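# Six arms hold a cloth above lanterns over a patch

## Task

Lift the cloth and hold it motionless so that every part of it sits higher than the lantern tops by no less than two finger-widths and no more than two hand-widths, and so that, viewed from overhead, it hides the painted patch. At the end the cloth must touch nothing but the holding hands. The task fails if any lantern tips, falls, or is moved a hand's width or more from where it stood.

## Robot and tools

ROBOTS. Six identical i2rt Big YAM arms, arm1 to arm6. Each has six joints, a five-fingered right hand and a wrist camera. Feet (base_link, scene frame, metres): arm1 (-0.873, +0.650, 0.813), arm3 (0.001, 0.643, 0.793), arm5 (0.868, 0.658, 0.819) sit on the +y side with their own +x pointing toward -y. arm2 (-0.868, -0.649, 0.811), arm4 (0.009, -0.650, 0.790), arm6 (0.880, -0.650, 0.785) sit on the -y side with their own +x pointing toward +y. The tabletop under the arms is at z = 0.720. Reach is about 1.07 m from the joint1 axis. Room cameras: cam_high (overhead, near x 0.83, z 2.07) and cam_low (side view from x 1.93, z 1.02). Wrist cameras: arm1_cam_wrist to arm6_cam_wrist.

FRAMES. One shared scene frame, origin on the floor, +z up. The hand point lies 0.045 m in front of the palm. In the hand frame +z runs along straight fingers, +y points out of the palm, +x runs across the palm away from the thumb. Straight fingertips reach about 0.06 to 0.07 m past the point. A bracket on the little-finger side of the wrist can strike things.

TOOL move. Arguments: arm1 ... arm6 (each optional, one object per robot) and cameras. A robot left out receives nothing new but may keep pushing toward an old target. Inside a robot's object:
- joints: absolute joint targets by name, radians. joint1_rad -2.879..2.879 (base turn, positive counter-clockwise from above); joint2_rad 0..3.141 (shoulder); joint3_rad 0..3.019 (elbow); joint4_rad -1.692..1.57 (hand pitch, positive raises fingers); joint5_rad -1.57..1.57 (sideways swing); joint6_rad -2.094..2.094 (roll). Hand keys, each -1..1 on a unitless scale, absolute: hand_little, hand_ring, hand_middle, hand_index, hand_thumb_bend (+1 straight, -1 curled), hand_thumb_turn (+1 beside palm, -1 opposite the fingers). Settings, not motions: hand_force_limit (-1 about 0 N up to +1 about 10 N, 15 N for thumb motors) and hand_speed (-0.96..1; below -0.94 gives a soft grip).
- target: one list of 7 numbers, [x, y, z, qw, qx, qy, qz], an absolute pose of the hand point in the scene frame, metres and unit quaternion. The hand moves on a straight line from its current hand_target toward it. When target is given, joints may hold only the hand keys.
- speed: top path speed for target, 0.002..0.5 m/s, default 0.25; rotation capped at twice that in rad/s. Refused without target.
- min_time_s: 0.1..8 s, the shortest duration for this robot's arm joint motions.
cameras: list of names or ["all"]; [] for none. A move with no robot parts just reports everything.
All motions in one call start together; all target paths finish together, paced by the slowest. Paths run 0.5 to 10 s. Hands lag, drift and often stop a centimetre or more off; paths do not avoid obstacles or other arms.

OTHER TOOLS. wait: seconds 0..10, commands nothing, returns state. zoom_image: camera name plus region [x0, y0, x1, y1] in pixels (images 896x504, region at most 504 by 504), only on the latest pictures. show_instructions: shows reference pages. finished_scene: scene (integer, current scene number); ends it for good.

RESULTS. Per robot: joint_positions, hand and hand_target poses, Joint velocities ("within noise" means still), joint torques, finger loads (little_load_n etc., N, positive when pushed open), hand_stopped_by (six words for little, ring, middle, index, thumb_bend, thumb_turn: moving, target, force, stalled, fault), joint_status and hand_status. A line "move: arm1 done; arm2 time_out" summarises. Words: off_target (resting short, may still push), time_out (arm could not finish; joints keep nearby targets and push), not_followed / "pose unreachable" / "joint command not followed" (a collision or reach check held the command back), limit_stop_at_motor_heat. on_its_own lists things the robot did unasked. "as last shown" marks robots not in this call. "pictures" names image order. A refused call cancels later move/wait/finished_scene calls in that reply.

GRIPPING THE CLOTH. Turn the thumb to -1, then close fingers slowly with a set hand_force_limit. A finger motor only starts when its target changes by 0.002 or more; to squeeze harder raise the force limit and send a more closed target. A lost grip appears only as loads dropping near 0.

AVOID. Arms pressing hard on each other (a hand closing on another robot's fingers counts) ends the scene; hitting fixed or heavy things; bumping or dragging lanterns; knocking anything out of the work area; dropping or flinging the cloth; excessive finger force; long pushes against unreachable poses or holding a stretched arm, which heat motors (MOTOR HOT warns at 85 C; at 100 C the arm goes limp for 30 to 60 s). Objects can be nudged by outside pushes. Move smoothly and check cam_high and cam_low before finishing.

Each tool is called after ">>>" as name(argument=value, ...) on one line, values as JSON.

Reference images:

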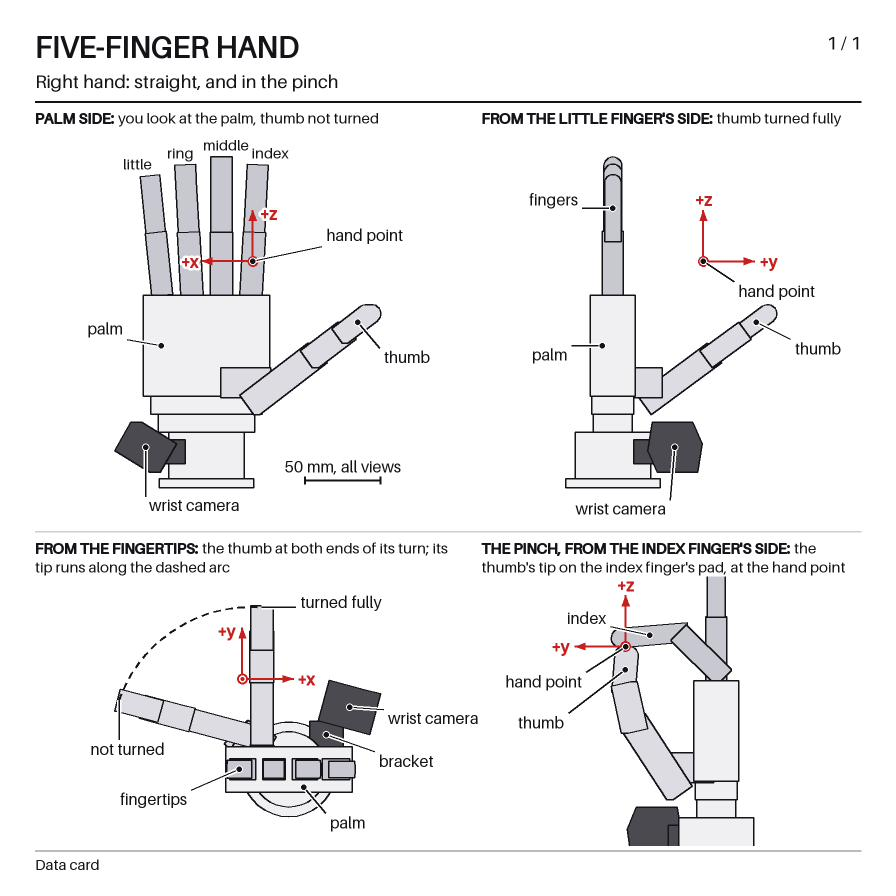

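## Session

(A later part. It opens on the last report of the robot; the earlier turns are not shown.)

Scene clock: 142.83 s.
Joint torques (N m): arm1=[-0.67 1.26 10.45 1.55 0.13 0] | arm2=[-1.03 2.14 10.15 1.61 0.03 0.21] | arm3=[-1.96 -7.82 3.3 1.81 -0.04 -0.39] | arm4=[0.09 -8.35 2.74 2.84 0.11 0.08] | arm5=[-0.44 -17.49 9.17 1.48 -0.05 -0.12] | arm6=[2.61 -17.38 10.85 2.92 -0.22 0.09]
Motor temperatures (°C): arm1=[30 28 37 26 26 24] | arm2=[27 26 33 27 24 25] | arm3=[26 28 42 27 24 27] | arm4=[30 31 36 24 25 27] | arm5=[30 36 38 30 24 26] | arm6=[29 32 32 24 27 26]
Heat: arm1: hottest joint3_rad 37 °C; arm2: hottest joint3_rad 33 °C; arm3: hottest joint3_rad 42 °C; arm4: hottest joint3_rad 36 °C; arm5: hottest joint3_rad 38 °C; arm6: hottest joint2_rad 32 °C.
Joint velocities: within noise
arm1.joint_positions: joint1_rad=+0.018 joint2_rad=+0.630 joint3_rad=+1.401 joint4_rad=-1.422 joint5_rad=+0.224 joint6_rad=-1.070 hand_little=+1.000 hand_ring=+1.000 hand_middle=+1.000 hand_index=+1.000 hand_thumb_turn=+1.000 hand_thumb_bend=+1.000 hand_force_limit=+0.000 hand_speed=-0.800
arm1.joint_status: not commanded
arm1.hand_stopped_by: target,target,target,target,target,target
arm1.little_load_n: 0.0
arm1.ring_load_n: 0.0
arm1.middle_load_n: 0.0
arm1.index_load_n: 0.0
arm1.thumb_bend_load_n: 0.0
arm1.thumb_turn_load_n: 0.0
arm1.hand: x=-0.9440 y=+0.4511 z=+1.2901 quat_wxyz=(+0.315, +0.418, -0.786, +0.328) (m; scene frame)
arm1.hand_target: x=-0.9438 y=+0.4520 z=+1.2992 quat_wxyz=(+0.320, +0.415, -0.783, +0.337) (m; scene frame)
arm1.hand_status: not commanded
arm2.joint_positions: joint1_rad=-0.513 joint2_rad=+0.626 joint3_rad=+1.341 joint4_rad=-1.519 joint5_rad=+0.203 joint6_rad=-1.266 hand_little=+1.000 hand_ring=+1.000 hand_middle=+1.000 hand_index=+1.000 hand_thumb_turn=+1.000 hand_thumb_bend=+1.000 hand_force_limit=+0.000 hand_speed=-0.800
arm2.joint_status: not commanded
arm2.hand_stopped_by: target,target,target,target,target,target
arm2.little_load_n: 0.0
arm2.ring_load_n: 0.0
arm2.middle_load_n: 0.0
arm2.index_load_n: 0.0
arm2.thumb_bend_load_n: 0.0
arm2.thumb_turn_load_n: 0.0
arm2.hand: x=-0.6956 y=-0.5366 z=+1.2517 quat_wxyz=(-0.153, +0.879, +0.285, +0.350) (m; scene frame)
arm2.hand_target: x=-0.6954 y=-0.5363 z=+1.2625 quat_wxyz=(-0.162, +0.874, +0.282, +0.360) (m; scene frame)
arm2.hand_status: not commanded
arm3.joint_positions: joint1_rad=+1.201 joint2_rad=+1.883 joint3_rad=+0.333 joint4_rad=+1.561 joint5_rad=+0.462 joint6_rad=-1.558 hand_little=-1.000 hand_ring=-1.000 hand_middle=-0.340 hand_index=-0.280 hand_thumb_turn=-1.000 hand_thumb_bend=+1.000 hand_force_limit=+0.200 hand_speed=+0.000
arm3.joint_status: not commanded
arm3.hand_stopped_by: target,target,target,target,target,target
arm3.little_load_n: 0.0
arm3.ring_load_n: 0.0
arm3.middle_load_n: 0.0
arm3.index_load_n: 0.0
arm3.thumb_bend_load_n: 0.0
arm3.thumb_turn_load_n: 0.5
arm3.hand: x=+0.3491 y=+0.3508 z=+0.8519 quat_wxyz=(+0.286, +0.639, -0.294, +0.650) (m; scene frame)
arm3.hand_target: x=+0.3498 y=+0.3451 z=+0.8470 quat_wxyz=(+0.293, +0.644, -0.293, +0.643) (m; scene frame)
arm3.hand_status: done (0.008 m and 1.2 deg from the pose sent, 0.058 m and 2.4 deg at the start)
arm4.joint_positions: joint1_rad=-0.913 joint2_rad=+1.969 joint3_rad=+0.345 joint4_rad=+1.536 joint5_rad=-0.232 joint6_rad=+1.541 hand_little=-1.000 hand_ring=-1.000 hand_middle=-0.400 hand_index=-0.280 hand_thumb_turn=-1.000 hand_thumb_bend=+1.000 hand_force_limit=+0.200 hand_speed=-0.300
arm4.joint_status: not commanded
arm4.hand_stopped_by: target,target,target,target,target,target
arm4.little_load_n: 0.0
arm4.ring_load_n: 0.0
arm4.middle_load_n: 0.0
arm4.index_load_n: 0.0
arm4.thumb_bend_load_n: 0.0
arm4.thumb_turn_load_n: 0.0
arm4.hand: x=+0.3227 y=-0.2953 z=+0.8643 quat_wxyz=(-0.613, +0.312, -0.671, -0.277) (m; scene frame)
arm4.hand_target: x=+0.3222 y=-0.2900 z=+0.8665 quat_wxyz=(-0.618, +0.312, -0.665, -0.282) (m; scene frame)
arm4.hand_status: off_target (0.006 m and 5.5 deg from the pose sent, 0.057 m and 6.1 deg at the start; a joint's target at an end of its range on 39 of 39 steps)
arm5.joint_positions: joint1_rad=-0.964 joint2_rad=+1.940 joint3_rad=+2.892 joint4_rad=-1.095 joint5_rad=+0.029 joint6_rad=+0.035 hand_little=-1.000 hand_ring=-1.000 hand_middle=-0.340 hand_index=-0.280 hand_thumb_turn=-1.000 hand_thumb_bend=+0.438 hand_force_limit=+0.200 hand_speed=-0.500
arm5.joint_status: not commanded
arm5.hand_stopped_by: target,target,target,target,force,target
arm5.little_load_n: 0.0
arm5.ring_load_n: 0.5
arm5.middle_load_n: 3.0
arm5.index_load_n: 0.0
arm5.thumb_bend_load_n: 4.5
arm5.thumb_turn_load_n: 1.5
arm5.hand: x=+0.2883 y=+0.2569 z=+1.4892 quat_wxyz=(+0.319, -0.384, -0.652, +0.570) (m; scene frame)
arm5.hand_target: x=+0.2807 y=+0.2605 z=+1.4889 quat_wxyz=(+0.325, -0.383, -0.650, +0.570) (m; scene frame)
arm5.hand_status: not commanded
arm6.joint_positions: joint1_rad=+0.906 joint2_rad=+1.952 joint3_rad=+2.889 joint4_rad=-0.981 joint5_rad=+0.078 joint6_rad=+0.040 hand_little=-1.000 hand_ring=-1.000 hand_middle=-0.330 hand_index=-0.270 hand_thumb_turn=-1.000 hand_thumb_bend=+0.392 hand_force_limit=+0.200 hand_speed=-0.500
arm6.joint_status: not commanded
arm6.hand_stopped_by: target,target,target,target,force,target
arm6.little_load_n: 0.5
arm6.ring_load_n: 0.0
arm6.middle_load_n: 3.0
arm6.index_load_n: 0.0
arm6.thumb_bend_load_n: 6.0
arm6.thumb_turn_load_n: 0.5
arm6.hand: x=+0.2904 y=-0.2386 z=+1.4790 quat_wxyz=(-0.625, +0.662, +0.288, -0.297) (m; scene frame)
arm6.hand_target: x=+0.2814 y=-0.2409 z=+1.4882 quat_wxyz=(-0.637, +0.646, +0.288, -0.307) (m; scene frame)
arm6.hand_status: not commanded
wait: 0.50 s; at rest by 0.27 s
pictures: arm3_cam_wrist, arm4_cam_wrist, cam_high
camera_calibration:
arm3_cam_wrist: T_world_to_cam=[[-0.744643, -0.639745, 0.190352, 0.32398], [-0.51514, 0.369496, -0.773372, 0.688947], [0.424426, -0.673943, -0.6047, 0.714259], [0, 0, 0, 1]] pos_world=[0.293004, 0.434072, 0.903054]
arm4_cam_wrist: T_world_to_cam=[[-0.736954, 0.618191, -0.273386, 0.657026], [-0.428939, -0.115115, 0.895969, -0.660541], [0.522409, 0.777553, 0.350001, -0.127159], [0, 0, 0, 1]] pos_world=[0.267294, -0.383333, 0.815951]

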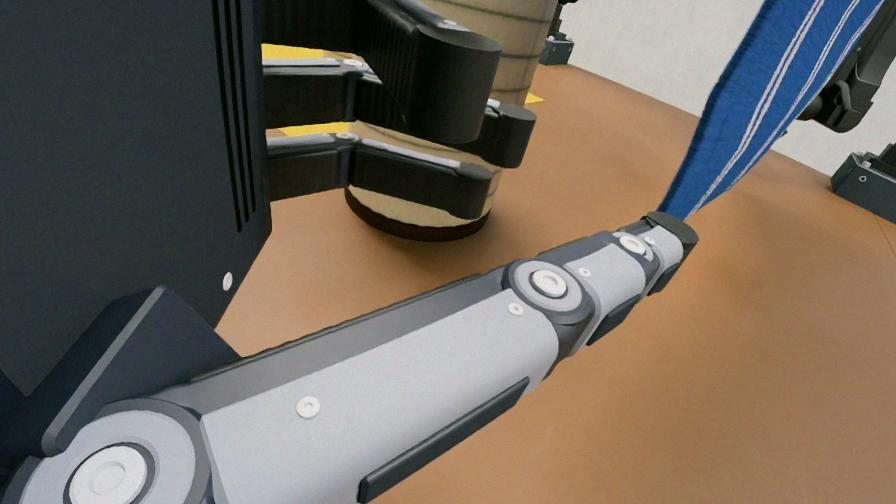

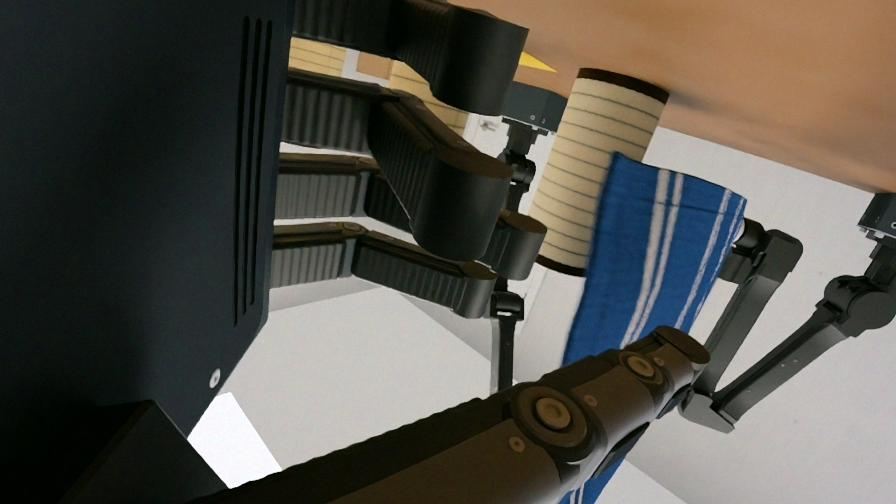

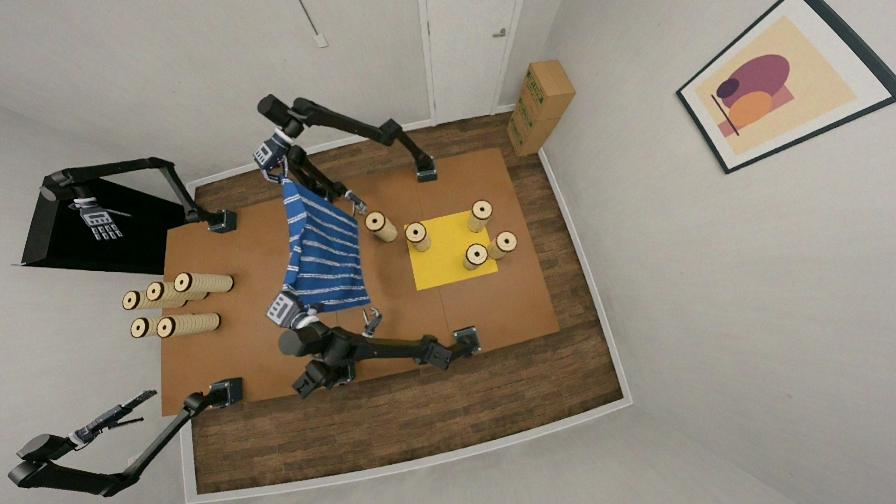

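>>> wait(seconds=2.5, cameras=["arm3_cam_wrist", "arm4_cam_wrist"])

>>> wait(seconds=0.4, cameras=["arm3_cam_wrist", "arm4_cam_wrist"])

>>> wait(seconds=0.4, cameras=["arm3_cam_wrist", "arm4_cam_wrist"])

Scene clock: 145.47 s.
Joint torques (N m): arm1=[-0.73 1.32 10.47 1.58 0.12 -0.01] | arm2=[-1.03 2.26 10.17 1.62 0.04 0.2] | arm3=[-1.9 -7.71 3.32 1.78 -0.04 -0.39] | arm4=[0.03 -8.29 2.77 2.84 0.12 0.07] | arm5=[-0.44 -17.49 9.17 1.5 -0.05 -0.12] | arm6=[2.96 -16.79 10.92 2.92 -0.16 0.07]
Motor temperatures (°C): arm1=[30 28 37 26 26 24] | arm2=[27 26 33 27 24 25] | arm3=[26 28 41 27 24 27] | arm4=[30 31 36 24 25 27] | arm5=[30 36 38 30 24 26] | arm6=[29 32 32 24 27 26]
Heat: arm1: hottest joint3_rad 37 °C; arm2: hottest joint3_rad 33 °C; arm3: hottest joint3_rad 41 °C; arm4: hottest joint3_rad 36 °C; arm5: hottest joint3_rad 38 °C; arm6: hottest joint2_rad 32 °C.
Joint velocities: within noise
arm1.joint_positions: joint1_rad=+0.018 joint2_rad=+0.630 joint3_rad=+1.401 joint4_rad=-1.422 joint5_rad=+0.224 joint6_rad=-1.070 hand_little=+1.000 hand_ring=+1.000 hand_middle=+1.000 hand_index=+1.000 hand_thumb_turn=+1.000 hand_thumb_bend=+1.000 hand_force_limit=+0.000 hand_speed=-0.800
arm1.joint_status: not commanded
arm1.hand_stopped_by: target,target,target,target,target,target
arm1.little_load_n: 0.0
arm1.ring_load_n: 0.0
arm1.middle_load_n: 0.0
arm1.index_load_n: 0.0
arm1.thumb_bend_load_n: 0.0
arm1.thumb_turn_load_n: 0.0
arm1.hand: x=-0.9440 y=+0.4511 z=+1.2901 quat_wxyz=(+0.315, +0.418, -0.786, +0.328) (m; scene frame)
arm1.hand_target: x=-0.9438 y=+0.4520 z=+1.2992 quat_wxyz=(+0.320, +0.415, -0.783, +0.337) (m; scene frame)
arm1.hand_status: not commanded
arm2.joint_positions: joint1_rad=-0.513 joint2_rad=+0.626 joint3_rad=+1.341 joint4_rad=-1.519 joint5_rad=+0.203 joint6_rad=-1.266 hand_little=+1.000 hand_ring=+1.000 hand_middle=+1.000 hand_index=+1.000 hand_thumb_turn=+1.000 hand_thumb_bend=+1.000 hand_force_limit=+0.000 hand_speed=-0.800
arm2.joint_status: not commanded
arm2.hand_stopped_by: target,target,target,target,target,target
arm2.little_load_n: 0.0
arm2.ring_load_n: 0.0
arm2.middle_load_n: 0.0
arm2.index_load_n: 0.0
arm2.thumb_bend_load_n: 0.0
arm2.thumb_turn_load_n: 0.0
arm2.hand: x=-0.6956 y=-0.5366 z=+1.2517 quat_wxyz=(-0.153, +0.879, +0.285, +0.350) (m; scene frame)
arm2.hand_target: x=-0.6954 y=-0.5363 z=+1.2625 quat_wxyz=(-0.162, +0.874, +0.282, +0.360) (m; scene frame)
arm2.hand_status: not commanded
arm3.joint_positions: joint1_rad=+1.201 joint2_rad=+1.883 joint3_rad=+0.333 joint4_rad=+1.561 joint5_rad=+0.462 joint6_rad=-1.558 hand_little=-1.000 hand_ring=-1.000 hand_middle=-0.340 hand_index=-0.280 hand_thumb_turn=-1.000 hand_thumb_bend=+1.000 hand_force_limit=+0.200 hand_speed=+0.000
arm3.joint_status: not commanded
arm3.hand_stopped_by: target,target,target,target,target,target
arm3.little_load_n: 0.0
arm3.ring_load_n: 0.0
arm3.middle_load_n: 0.0
arm3.index_load_n: 0.0
arm3.thumb_bend_load_n: 0.0
arm3.thumb_turn_load_n: 0.0
arm3.hand: x=+0.3491 y=+0.3508 z=+0.8519 quat_wxyz=(+0.286, +0.639, -0.294, +0.650) (m; scene frame)
arm3.hand_target: x=+0.3498 y=+0.3451 z=+0.8470 quat_wxyz=(+0.293, +0.644, -0.293, +0.643) (m; scene frame)
arm3.hand_status: done (0.008 m and 1.2 deg from the pose sent, 0.058 m and 2.4 deg at the start)
arm4.joint_positions: joint1_rad=-0.913 joint2_rad=+1.969 joint3_rad=+0.345 joint4_rad=+1.536 joint5_rad=-0.232 joint6_rad=+1.541 hand_little=-1.000 hand_ring=-1.000 hand_middle=-0.400 hand_index=-0.280 hand_thumb_turn=-1.000 hand_thumb_bend=+1.000 hand_force_limit=+0.200 hand_speed=-0.300
arm4.joint_status: not commanded
arm4.hand_stopped_by: target,target,target,target,target,target
arm4.little_load_n: 0.0
arm4.ring_load_n: 0.0
arm4.middle_load_n: 0.0
arm4.index_load_n: 0.0
arm4.thumb_bend_load_n: 0.0
arm4.thumb_turn_load_n: -0.5
arm4.hand: x=+0.3227 y=-0.2953 z=+0.8643 quat_wxyz=(-0.613, +0.312, -0.671, -0.277) (m; scene frame)
arm4.hand_target: x=+0.3222 y=-0.2900 z=+0.8665 quat_wxyz=(-0.618, +0.312, -0.665, -0.282) (m; scene frame)
arm4.hand_status: off_target (0.006 m and 5.5 deg from the pose sent, 0.057 m and 6.1 deg at the start; a joint's target at an end of its range on 39 of 39 steps)
arm5.joint_positions: joint1_rad=-0.964 joint2_rad=+1.940 joint3_rad=+2.892 joint4_rad=-1.095 joint5_rad=+0.029 joint6_rad=+0.035 hand_little=-1.000 hand_ring=-1.000 hand_middle=-0.340 hand_index=-0.280 hand_thumb_turn=-1.000 hand_thumb_bend=+0.438 hand_force_limit=+0.200 hand_speed=-0.500
arm5.joint_status: not commanded
arm5.hand_stopped_by: target,target,target,target,force,target
arm5.little_load_n: 0.0
arm5.ring_load_n: 0.0
arm5.middle_load_n: 3.0
arm5.index_load_n: 0.0
arm5.thumb_bend_load_n: 4.5
arm5.thumb_turn_load_n: 1.5
arm5.hand: x=+0.2883 y=+0.2569 z=+1.4892 quat_wxyz=(+0.319, -0.384, -0.652, +0.570) (m; scene frame)
arm5.hand_target: x=+0.2807 y=+0.2605 z=+1.4889 quat_wxyz=(+0.325, -0.383, -0.650, +0.570) (m; scene frame)
arm5.hand_status: not commanded
arm6.joint_positions: joint1_rad=+0.906 joint2_rad=+1.952 joint3_rad=+2.889 joint4_rad=-0.981 joint5_rad=+0.078 joint6_rad=+0.040 hand_little=-1.000 hand_ring=-1.000 hand_middle=-0.330 hand_index=-0.270 hand_thumb_turn=-1.000 hand_thumb_bend=+0.392 hand_force_limit=+0.200 hand_speed=-0.500
arm6.joint_status: not commanded
arm6.hand_stopped_by: target,target,target,target,force,target
arm6.little_load_n: 0.0
arm6.ring_load_n: 0.0
arm6.middle_load_n: 3.5
arm6.index_load_n: 0.0
arm6.thumb_bend_load_n: 6.5
arm6.thumb_turn_load_n: 1.0
arm6.hand: x=+0.2904 y=-0.2386 z=+1.4790 quat_wxyz=(-0.625, +0.662, +0.288, -0.297) (m; scene frame)
arm6.hand_target: x=+0.2814 y=-0.2409 z=+1.4882 quat_wxyz=(-0.637, +0.646, +0.288, -0.307) (m; scene frame)
arm6.hand_status: not commanded
wait: 2.50 s; at rest by 0.13 s
pictures: arm3_cam_wrist, arm4_cam_wrist
camera_calibration:
arm3_cam_wrist: T_world_to_cam=[[-0.744643, -0.639745, 0.190352, 0.32398], [-0.51514, 0.369496, -0.773372, 0.688947], [0.424426, -0.673943, -0.6047, 0.714259], [0, 0, 0, 1]] pos_world=[0.293004, 0.434072, 0.903054]
arm4_cam_wrist: T_world_to_cam=[[-0.736954, 0.618191, -0.273386, 0.657026], [-0.428939, -0.115115, 0.895969, -0.660541], [0.522409, 0.777553, 0.350001, -0.127159], [0, 0, 0, 1]] pos_world=[0.267294, -0.383333, 0.815951]

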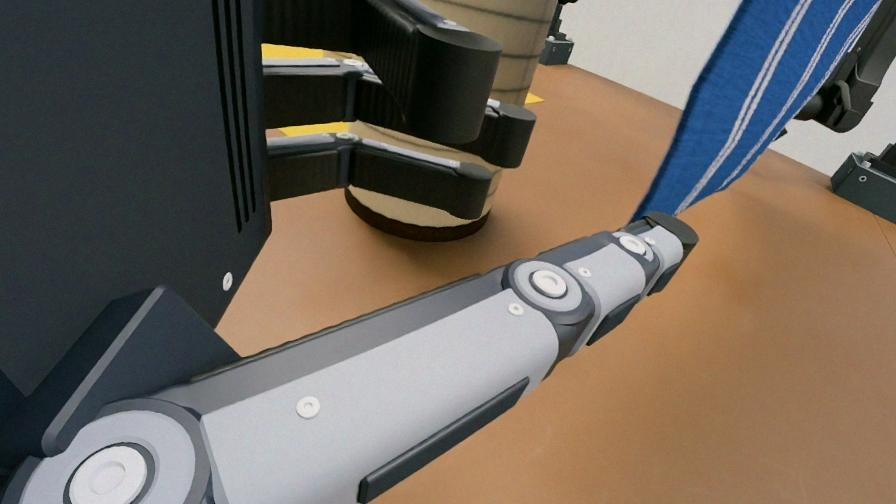

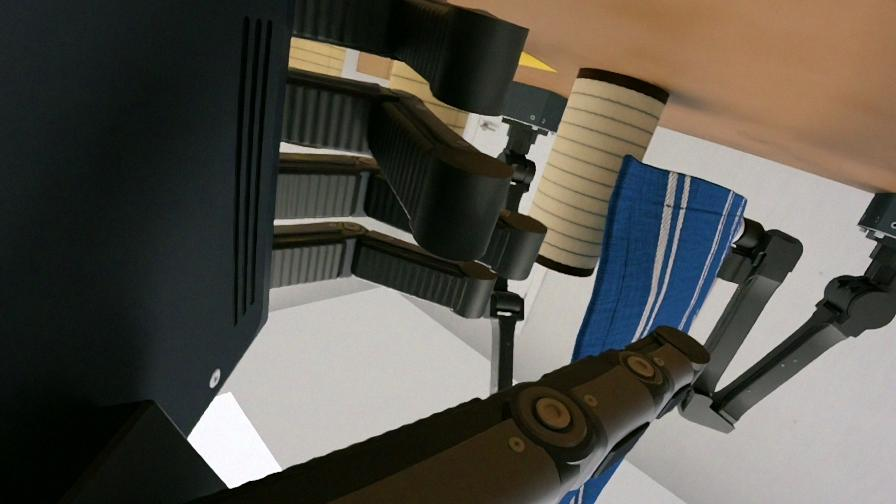

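Scene clock: 145.87 s.
Joint torques (N m): arm1=[-0.67 1.32 10.47 1.57 0.12 0] | arm2=[-1.03 2.26 10.17 1.63 0.03 0.21] | arm3=[-1.96 -7.65 3.33 1.78 -0.03 -0.38] | arm4=[0.03 -8.35 2.76 2.84 0.12 0.08] | arm5=[-0.44 -17.49 9.17 1.51 -0.05 -0.12] | arm6=[2.43 -16.85 10.78 2.77 -0.2 0.09]
Motor temperatures (°C): arm1=[30 28 37 26 26 24] | arm2=[27 26 33 27 24 25] | arm3=[26 28 41 27 24 27] | arm4=[30 31 36 24 25 27] | arm5=[30 36 38 30 24 26] | arm6=[29 32 32 24 27 26]
Heat: arm1: hottest joint3_rad 37 °C; arm2: hottest joint3_rad 33 °C; arm3: hottest joint3_rad 41 °C; arm4: hottest joint3_rad 36 °C; arm5: hottest joint3_rad 38 °C; arm6: hottest joint2_rad 32 °C.
Joint velocities: within noise
arm1.joint_positions: joint1_rad=+0.018 joint2_rad=+0.630 joint3_rad=+1.401 joint4_rad=-1.422 joint5_rad=+0.224 joint6_rad=-1.070 hand_little=+1.000 hand_ring=+1.000 hand_middle=+1.000 hand_index=+1.000 hand_thumb_turn=+1.000 hand_thumb_bend=+1.000 hand_force_limit=+0.000 hand_speed=-0.800
arm1.joint_status: not commanded
arm1.hand_stopped_by: target,target,target,target,target,target
arm1.little_load_n: 0.0
arm1.ring_load_n: 0.0
arm1.middle_load_n: 0.0
arm1.index_load_n: 0.0
arm1.thumb_bend_load_n: 0.0
arm1.thumb_turn_load_n: 0.0
arm1.hand: x=-0.9440 y=+0.4511 z=+1.2901 quat_wxyz=(+0.315, +0.418, -0.786, +0.328) (m; scene frame)
arm1.hand_target: x=-0.9438 y=+0.4520 z=+1.2992 quat_wxyz=(+0.320, +0.415, -0.783, +0.337) (m; scene frame)
arm1.hand_status: not commanded
arm2.joint_positions: joint1_rad=-0.513 joint2_rad=+0.626 joint3_rad=+1.341 joint4_rad=-1.519 joint5_rad=+0.203 joint6_rad=-1.266 hand_little=+1.000 hand_ring=+1.000 hand_middle=+1.000 hand_index=+1.000 hand_thumb_turn=+1.000 hand_thumb_bend=+1.000 hand_force_limit=+0.000 hand_speed=-0.800
arm2.joint_status: not commanded
arm2.hand_stopped_by: target,target,target,target,target,target
arm2.little_load_n: 0.0
arm2.ring_load_n: 0.0
arm2.middle_load_n: 0.0
arm2.index_load_n: 0.0
arm2.thumb_bend_load_n: 0.0
arm2.thumb_turn_load_n: 0.0
arm2.hand: x=-0.6956 y=-0.5366 z=+1.2517 quat_wxyz=(-0.153, +0.879, +0.285, +0.350) (m; scene frame)
arm2.hand_target: x=-0.6954 y=-0.5363 z=+1.2625 quat_wxyz=(-0.162, +0.874, +0.282, +0.360) (m; scene frame)
arm2.hand_status: not commanded
arm3.joint_positions: joint1_rad=+1.201 joint2_rad=+1.883 joint3_rad=+0.333 joint4_rad=+1.561 joint5_rad=+0.462 joint6_rad=-1.558 hand_little=-1.000 hand_ring=-1.000 hand_middle=-0.340 hand_index=-0.280 hand_thumb_turn=-1.000 hand_thumb_bend=+1.000 hand_force_limit=+0.200 hand_speed=+0.000
arm3.joint_status: not commanded
arm3.hand_stopped_by: target,target,target,target,target,target
arm3.little_load_n: 0.0
arm3.ring_load_n: 0.0
arm3.middle_load_n: 0.0
arm3.index_load_n: 0.0
arm3.thumb_bend_load_n: 0.0
arm3.thumb_turn_load_n: 0.5
arm3.hand: x=+0.3491 y=+0.3508 z=+0.8519 quat_wxyz=(+0.286, +0.639, -0.294, +0.650) (m; scene frame)
arm3.hand_target: x=+0.3498 y=+0.3451 z=+0.8470 quat_wxyz=(+0.293, +0.644, -0.293, +0.643) (m; scene frame)
arm3.hand_status: done (0.008 m and 1.2 deg from the pose sent, 0.058 m and 2.4 deg at the start)
arm4.joint_positions: joint1_rad=-0.913 joint2_rad=+1.969 joint3_rad=+0.345 joint4_rad=+1.536 joint5_rad=-0.232 joint6_rad=+1.541 hand_little=-1.000 hand_ring=-1.000 hand_middle=-0.400 hand_index=-0.280 hand_thumb_turn=-1.000 hand_thumb_bend=+1.000 hand_force_limit=+0.200 hand_speed=-0.300
arm4.joint_status: not commanded
arm4.hand_stopped_by: target,target,target,target,target,target
arm4.little_load_n: 0.0
arm4.ring_load_n: 0.0
arm4.middle_load_n: 0.0
arm4.index_load_n: 0.0
arm4.thumb_bend_load_n: 0.0
arm4.thumb_turn_load_n: 0.0
arm4.hand: x=+0.3227 y=-0.2953 z=+0.8643 quat_wxyz=(-0.613, +0.312, -0.671, -0.277) (m; scene frame)
arm4.hand_target: x=+0.3222 y=-0.2900 z=+0.8665 quat_wxyz=(-0.618, +0.312, -0.665, -0.282) (m; scene frame)
arm4.hand_status: off_target (0.006 m and 5.5 deg from the pose sent, 0.057 m and 6.1 deg at the start; a joint's target at an end of its range on 39 of 39 steps)
arm5.joint_positions: joint1_rad=-0.964 joint2_rad=+1.940 joint3_rad=+2.892 joint4_rad=-1.095 joint5_rad=+0.029 joint6_rad=+0.035 hand_little=-1.000 hand_ring=-1.000 hand_middle=-0.340 hand_index=-0.280 hand_thumb_turn=-1.000 hand_thumb_bend=+0.438 hand_force_limit=+0.200 hand_speed=-0.500
arm5.joint_status: not commanded
arm5.hand_stopped_by: target,target,target,target,force,target
arm5.little_load_n: 0.0
arm5.ring_load_n: 0.0
arm5.middle_load_n: 3.0
arm5.index_load_n: 0.0
arm5.thumb_bend_load_n: 4.5
arm5.thumb_turn_load_n: 1.5
arm5.hand: x=+0.2883 y=+0.2569 z=+1.4892 quat_wxyz=(+0.319, -0.384, -0.652, +0.570) (m; scene frame)
arm5.hand_target: x=+0.2807 y=+0.2605 z=+1.4889 quat_wxyz=(+0.325, -0.383, -0.650, +0.570) (m; scene frame)
arm5.hand_status: not commanded
arm6.joint_positions: joint1_rad=+0.906 joint2_rad=+1.952 joint3_rad=+2.889 joint4_rad=-0.981 joint5_rad=+0.078 joint6_rad=+0.040 hand_little=-1.000 hand_ring=-1.000 hand_middle=-0.330 hand_index=-0.270 hand_thumb_turn=-1.000 hand_thumb_bend=+0.392 hand_force_limit=+0.200 hand_speed=-0.500
arm6.joint_status: not commanded
arm6.hand_stopped_by: target,target,target,target,force,target
arm6.little_load_n: 0.5
arm6.ring_load_n: 0.0
arm6.middle_load_n: 3.5
arm6.index_load_n: 0.0
arm6.thumb_bend_load_n: 6.5
arm6.thumb_turn_load_n: 0.5
arm6.hand: x=+0.2904 y=-0.2386 z=+1.4790 quat_wxyz=(-0.625, +0.662, +0.288, -0.297) (m; scene frame)
arm6.hand_target: x=+0.2814 y=-0.2409 z=+1.4882 quat_wxyz=(-0.637, +0.646, +0.288, -0.307) (m; scene frame)
arm6.hand_status: not commanded
wait: 0.40 s; at rest by 0.27 s
pictures: arm3_cam_wrist, arm4_cam_wrist
camera_calibration:
arm3_cam_wrist: T_world_to_cam=[[-0.744643, -0.639745, 0.190352, 0.32398], [-0.51514, 0.369496, -0.773372, 0.688947], [0.424426, -0.673943, -0.6047, 0.714259], [0, 0, 0, 1]] pos_world=[0.293004, 0.434072, 0.903054]
arm4_cam_wrist: T_world_to_cam=[[-0.736954, 0.618191, -0.273386, 0.657026], [-0.428939, -0.115115, 0.895969, -0.660541], [0.522409, 0.777553, 0.350001, -0.127159], [0, 0, 0, 1]] pos_world=[0.267294, -0.383333, 0.815951]

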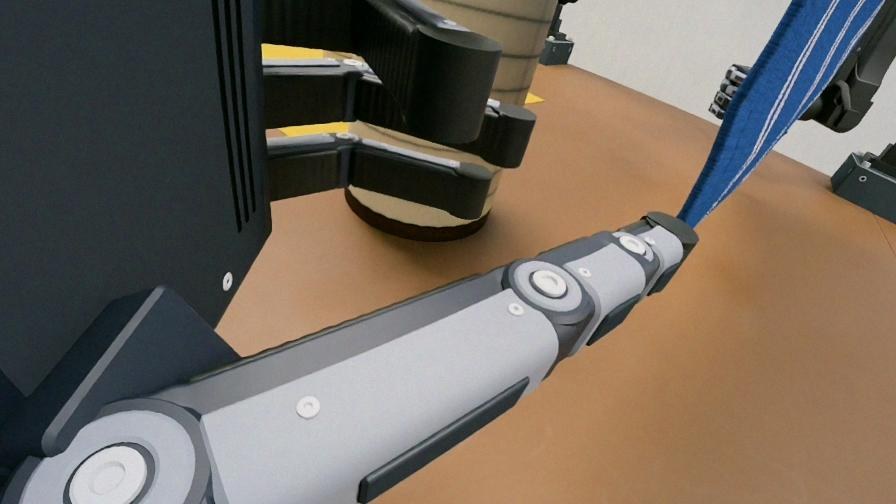

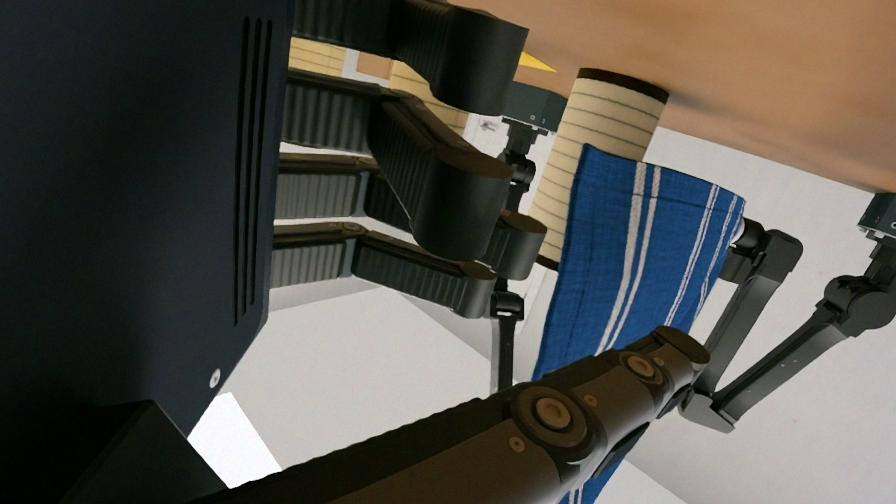

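Scene clock: 146.27 s.
Joint torques (N m): arm1=[-0.67 1.32 10.47 1.58 0.12 0] | arm2=[-1.03 2.2 10.18 1.59 0.04 0.2] | arm3=[-1.9 -7.77 3.3 1.77 -0.02 -0.39] | arm4=[0.03 -8.35 2.76 2.85 0.12 0.08] | arm5=[-0.5 -17.49 9.16 1.5 -0.05 -0.12] | arm6=[2.43 -16.97 10.93 2.92 -0.21 0.1]
Motor temperatures (°C): arm1=[30 28 37 26 26 24] | arm2=[27 26 33 27 24 25] | arm3=[26 28 41 27 24 27] | arm4=[30 31 36 24 25 27] | arm5=[30 36 38 30 24 26] | arm6=[29 32 32 24 27 26]
Heat: arm1: hottest joint3_rad 37 °C; arm2: hottest joint3_rad 33 °C; arm3: hottest joint3_rad 41 °C; arm4: hottest joint3_rad 36 °C; arm5: hottest joint3_rad 38 °C; arm6: hottest joint2_rad 32 °C.
Joint velocities: within noise
arm1.joint_positions: joint1_rad=+0.018 joint2_rad=+0.630 joint3_rad=+1.401 joint4_rad=-1.422 joint5_rad=+0.224 joint6_rad=-1.070 hand_little=+1.000 hand_ring=+1.000 hand_middle=+1.000 hand_index=+1.000 hand_thumb_turn=+1.000 hand_thumb_bend=+1.000 hand_force_limit=+0.000 hand_speed=-0.800
arm1.joint_status: not commanded
arm1.hand_stopped_by: target,target,target,target,target,target
arm1.little_load_n: 0.0
arm1.ring_load_n: 0.0
arm1.middle_load_n: 0.0
arm1.index_load_n: 0.0
arm1.thumb_bend_load_n: 0.0
arm1.thumb_turn_load_n: 0.0
arm1.hand: x=-0.9440 y=+0.4511 z=+1.2901 quat_wxyz=(+0.315, +0.418, -0.786, +0.328) (m; scene frame)
arm1.hand_target: x=-0.9438 y=+0.4520 z=+1.2992 quat_wxyz=(+0.320, +0.415, -0.783, +0.337) (m; scene frame)
arm1.hand_status: not commanded
arm2.joint_positions: joint1_rad=-0.513 joint2_rad=+0.626 joint3_rad=+1.341 joint4_rad=-1.519 joint5_rad=+0.203 joint6_rad=-1.266 hand_little=+1.000 hand_ring=+1.000 hand_middle=+1.000 hand_index=+1.000 hand_thumb_turn=+1.000 hand_thumb_bend=+1.000 hand_force_limit=+0.000 hand_speed=-0.800
arm2.joint_status: not commanded
arm2.hand_stopped_by: target,target,target,target,target,target
arm2.little_load_n: 0.0
arm2.ring_load_n: 0.0
arm2.middle_load_n: 0.0
arm2.index_load_n: 0.0
arm2.thumb_bend_load_n: 0.0
arm2.thumb_turn_load_n: 0.0
arm2.hand: x=-0.6956 y=-0.5366 z=+1.2517 quat_wxyz=(-0.153, +0.879, +0.285, +0.350) (m; scene frame)
arm2.hand_target: x=-0.6954 y=-0.5363 z=+1.2625 quat_wxyz=(-0.162, +0.874, +0.282, +0.360) (m; scene frame)
arm2.hand_status: not commanded
arm3.joint_positions: joint1_rad=+1.201 joint2_rad=+1.883 joint3_rad=+0.333 joint4_rad=+1.561 joint5_rad=+0.462 joint6_rad=-1.558 hand_little=-1.000 hand_ring=-1.000 hand_middle=-0.340 hand_index=-0.280 hand_thumb_turn=-1.000 hand_thumb_bend=+1.000 hand_force_limit=+0.200 hand_speed=+0.000
arm3.joint_status: not commanded
arm3.hand_stopped_by: target,target,target,target,target,target
arm3.little_load_n: 0.0
arm3.ring_load_n: 0.0
arm3.middle_load_n: 0.0
arm3.index_load_n: 0.0
arm3.thumb_bend_load_n: 0.0
arm3.thumb_turn_load_n: 0.0
arm3.hand: x=+0.3491 y=+0.3508 z=+0.8519 quat_wxyz=(+0.286, +0.639, -0.294, +0.650) (m; scene frame)
arm3.hand_target: x=+0.3498 y=+0.3451 z=+0.8470 quat_wxyz=(+0.293, +0.644, -0.293, +0.643) (m; scene frame)
arm3.hand_status: done (0.008 m and 1.2 deg from the pose sent, 0.058 m and 2.4 deg at the start)
arm4.joint_positions: joint1_rad=-0.913 joint2_rad=+1.969 joint3_rad=+0.345 joint4_rad=+1.536 joint5_rad=-0.232 joint6_rad=+1.541 hand_little=-1.000 hand_ring=-1.000 hand_middle=-0.400 hand_index=-0.280 hand_thumb_turn=-1.000 hand_thumb_bend=+1.000 hand_force_limit=+0.200 hand_speed=-0.300
arm4.joint_status: not commanded
arm4.hand_stopped_by: target,target,target,target,target,target
arm4.little_load_n: 0.0
arm4.ring_load_n: 0.0
arm4.middle_load_n: 0.0
arm4.index_load_n: 0.0
arm4.thumb_bend_load_n: -0.5
arm4.thumb_turn_load_n: 0.0
arm4.hand: x=+0.3227 y=-0.2953 z=+0.8643 quat_wxyz=(-0.613, +0.312, -0.671, -0.277) (m; scene frame)
arm4.hand_target: x=+0.3222 y=-0.2900 z=+0.8665 quat_wxyz=(-0.618, +0.312, -0.665, -0.282) (m; scene frame)
arm4.hand_status: off_target (0.006 m and 5.5 deg from the pose sent, 0.057 m and 6.1 deg at the start; a joint's target at an end of its range on 39 of 39 steps)
arm5.joint_positions: joint1_rad=-0.964 joint2_rad=+1.940 joint3_rad=+2.892 joint4_rad=-1.095 joint5_rad=+0.029 joint6_rad=+0.035 hand_little=-1.000 hand_ring=-1.000 hand_middle=-0.340 hand_index=-0.280 hand_thumb_turn=-1.000 hand_thumb_bend=+0.438 hand_force_limit=+0.200 hand_speed=-0.500
arm5.joint_status: not commanded
arm5.hand_stopped_by: target,target,target,target,force,target
arm5.little_load_n: 0.0
arm5.ring_load_n: 0.0
arm5.middle_load_n: 3.0
arm5.index_load_n: 0.0
arm5.thumb_bend_load_n: 4.5
arm5.thumb_turn_load_n: 1.5
arm5.hand: x=+0.2883 y=+0.2569 z=+1.4892 quat_wxyz=(+0.319, -0.384, -0.652, +0.570) (m; scene frame)
arm5.hand_target: x=+0.2807 y=+0.2605 z=+1.4889 quat_wxyz=(+0.325, -0.383, -0.650, +0.570) (m; scene frame)
arm5.hand_status: not commanded
arm6.joint_positions: joint1_rad=+0.906 joint2_rad=+1.952 joint3_rad=+2.889 joint4_rad=-0.981 joint5_rad=+0.078 joint6_rad=+0.040 hand_little=-1.000 hand_ring=-1.000 hand_middle=-0.330 hand_index=-0.270 hand_thumb_turn=-1.000 hand_thumb_bend=+0.392 hand_force_limit=+0.200 hand_speed=-0.500
arm6.joint_status: not commanded
arm6.hand_stopped_by: target,target,target,target,force,target
arm6.little_load_n: 0.0
arm6.ring_load_n: 0.0
arm6.middle_load_n: 3.5
arm6.index_load_n: 0.0
arm6.thumb_bend_load_n: 6.5
arm6.thumb_turn_load_n: 0.5
arm6.hand: x=+0.2904 y=-0.2386 z=+1.4790 quat_wxyz=(-0.625, +0.662, +0.288, -0.297) (m; scene frame)
arm6.hand_target: x=+0.2814 y=-0.2409 z=+1.4882 quat_wxyz=(-0.637, +0.646, +0.288, -0.307) (m; scene frame)
arm6.hand_status: not commanded
wait: 0.40 s; at rest by 0.27 s
pictures: arm3_cam_wrist, arm4_cam_wrist
camera_calibration:
arm3_cam_wrist: T_world_to_cam=[[-0.744643, -0.639745, 0.190352, 0.32398], [-0.51514, 0.369496, -0.773372, 0.688947], [0.424426, -0.673943, -0.6047, 0.714259], [0, 0, 0, 1]] pos_world=[0.293004, 0.434072, 0.903054]
arm4_cam_wrist: T_world_to_cam=[[-0.736954, 0.618191, -0.273386, 0.657026], [-0.428939, -0.115115, 0.895969, -0.660541], [0.522409, 0.777553, 0.350001, -0.127159], [0, 0, 0, 1]] pos_world=[0.267294, -0.383333, 0.815951]

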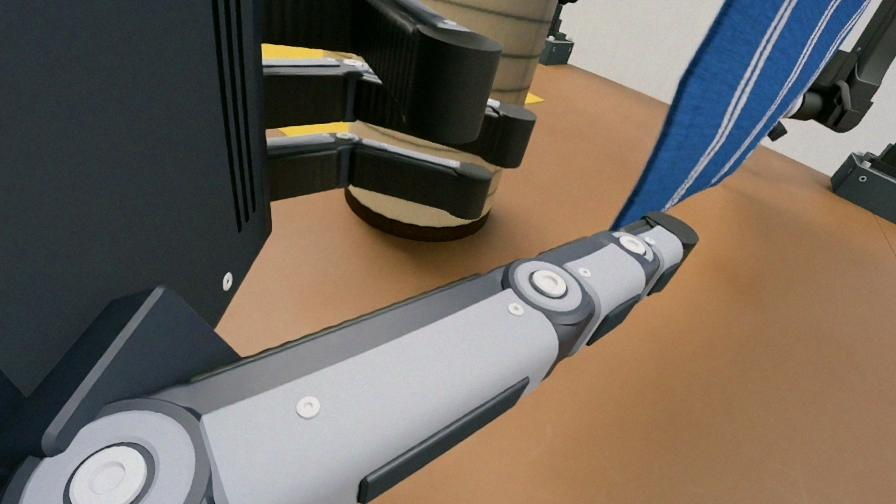

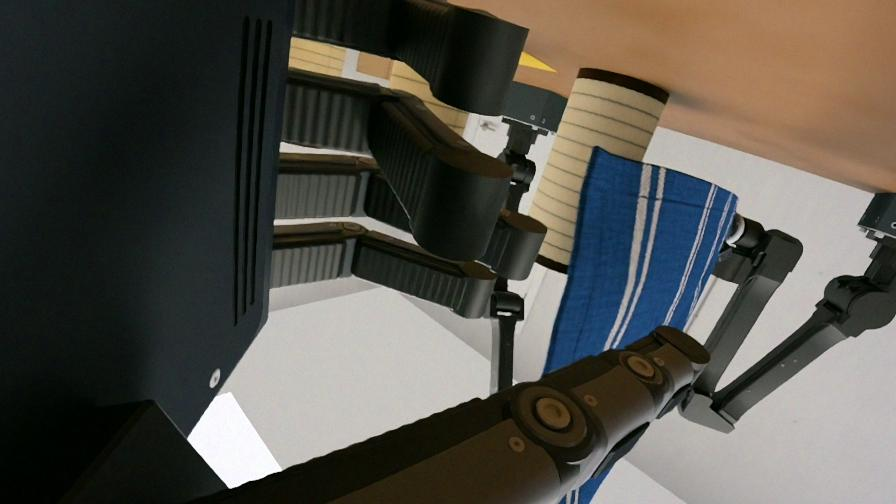

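>>> move(arm3={"target": [0.327, 0.287, 0.860, 0.2933, 0.6435, -0.2932, 0.6435], "speed": 0.12}, arm4={"target": [0.333, -0.237, 0.865, 0.6434, -0.2933, 0.6434, 0.2933], "speed": 0.12}, cameras=["arm3_cam_wrist", "arm4_cam_wrist"])

Scene clock: 147.80 s.
Joint torques (N m): arm1=[-0.73 1.32 10.45 1.58 0.13 0] | arm2=[-1.03 2.2 10.14 1.59 0.04 0.2] | arm3=[-1.79 -10.75 3.95 1.66 -0.03 -0.37] | arm4=[0.03 -9.64 3.47 2.85 0.15 0.12] | arm5=[-0.5 -17.49 9.17 1.5 -0.06 -0.12] | arm6=[2.96 -16.38 10.81 3.03 -0.19 0.08]
Motor temperatures (°C): arm1=[30 28 37 26 26 24] | arm2=[27 26 33 27 24 25] | arm3=[26 28 41 27 24 27] | arm4=[30 31 36 24 25 27] | arm5=[30 36 38 30 24 26] | arm6=[29 32 33 24 27 26]
Heat: arm1: hottest joint3_rad 37 °C; arm2: hottest joint3_rad 33 °C; arm3: hottest joint3_rad 41 °C; arm4: hottest joint3_rad 36 °C; arm5: hottest joint3_rad 38 °C; arm6: hottest joint3_rad 33 °C.
move: arm3 off_target; arm4 off_target
Joint velocities: within noise
arm1, arm2, arm5, arm6: as last shown
arm2.thumb_bend_load_n: -0.5
arm3.joint_positions: joint1_rad=+0.989 joint2_rad=+1.851 joint3_rad=+0.346 joint4_rad=+1.489 joint5_rad=+0.251 joint6_rad=-1.560 hand_little=-1.000 hand_ring=-1.000 hand_middle=-0.340 hand_index=-0.280 hand_thumb_turn=-1.000 hand_thumb_bend=+1.000 hand_force_limit=+0.200 hand_speed=+0.000
arm3.joint_status: not commanded
arm3.hand_stopped_by: target,target,target,target,target,target
arm3.little_load_n: 0.0
arm3.ring_load_n: 0.0
arm3.middle_load_n: 0.0
arm3.index_load_n: 0.0
arm3.thumb_bend_load_n: 0.0
arm3.thumb_turn_load_n: 0.0
arm3.hand: x=+0.3246 y=+0.2948 z=+0.8517 quat_wxyz=(+0.286, +0.649, -0.295, +0.640) (m; scene frame)
arm3.hand_target: x=+0.3268 y=+0.2871 z=+0.8602 quat_wxyz=(+0.293, +0.643, -0.293, +0.644) (m; scene frame)
arm3.hand_status: off_target (0.012 m and 1.1 deg from the pose sent, 0.068 m and 1.3 deg at the start)
arm4.joint_positions: joint1_rad=-0.797 joint2_rad=+2.036 joint3_rad=+0.466 joint4_rad=+1.536 joint5_rad=-0.108 joint6_rad=+1.556 hand_little=-1.000 hand_ring=-1.000 hand_middle=-0.400 hand_index=-0.280 hand_thumb_turn=-1.000 hand_thumb_bend=+1.000 hand_force_limit=+0.200 hand_speed=-0.300
arm4.joint_status: not commanded
arm4.hand_stopped_by: target,target,target,target,target,target
arm4.little_load_n: 0.0
arm4.ring_load_n: 0.0
arm4.middle_load_n: 0.0
arm4.index_load_n: 0.0
arm4.thumb_bend_load_n: 0.0
arm4.thumb_turn_load_n: 0.0
arm4.hand: x=+0.3337 y=-0.2428 z=+0.8626 quat_wxyz=(-0.632, +0.302, -0.656, -0.281) (m; scene frame)
arm4.hand_target: x=+0.3331 y=-0.2370 z=+0.8652 quat_wxyz=(-0.636, +0.299, -0.650, -0.290) (m; scene frame)
arm4.hand_status: off_target (0.006 m and 2.6 deg from the pose sent, 0.059 m and 5.5 deg at the start; a joint's target at an end of its range on 38 of 38 steps)
arm5.thumb_turn_load_n: 1.0
pictures: arm3_cam_wrist, arm4_cam_wrist
camera_calibration:
arm3_cam_wrist: T_world_to_cam=[[-0.740078, -0.641604, 0.201565, 0.259426], [-0.534457, 0.379182, -0.755365, 0.685111], [0.408216, -0.666757, -0.623535, 0.705989], [0, 0, 0, 1]] pos_world=[0.269963, 0.37739, 0.905426]
arm4_cam_wrist: T_world_to_cam=[[-0.722037, 0.634691, -0.275372, 0.63305], [-0.461394, -0.145151, 0.875241, -0.626839], [0.515537, 0.759012, 0.397647, -0.216512], [0, 0, 0, 1]] pos_world=[0.279486, -0.328442, 0.809055]

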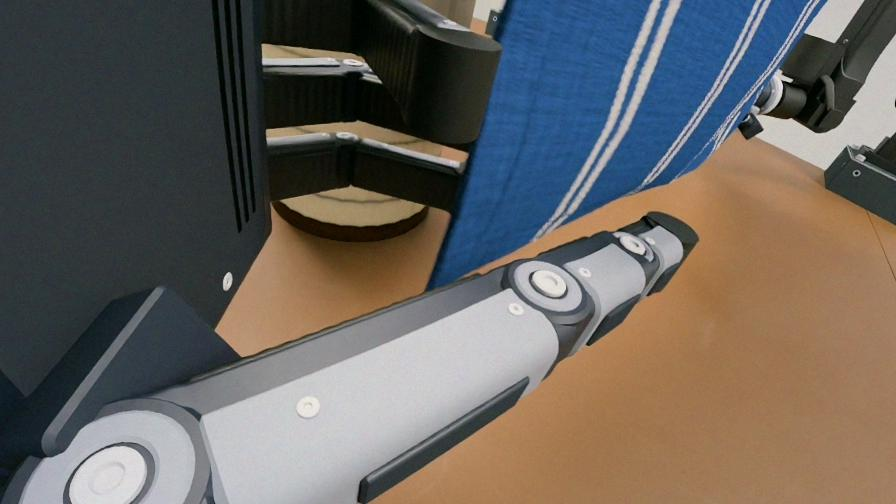

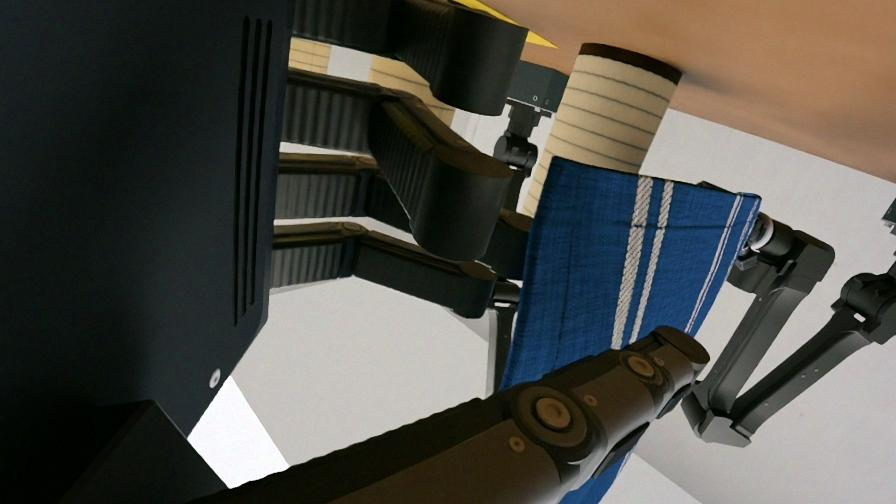

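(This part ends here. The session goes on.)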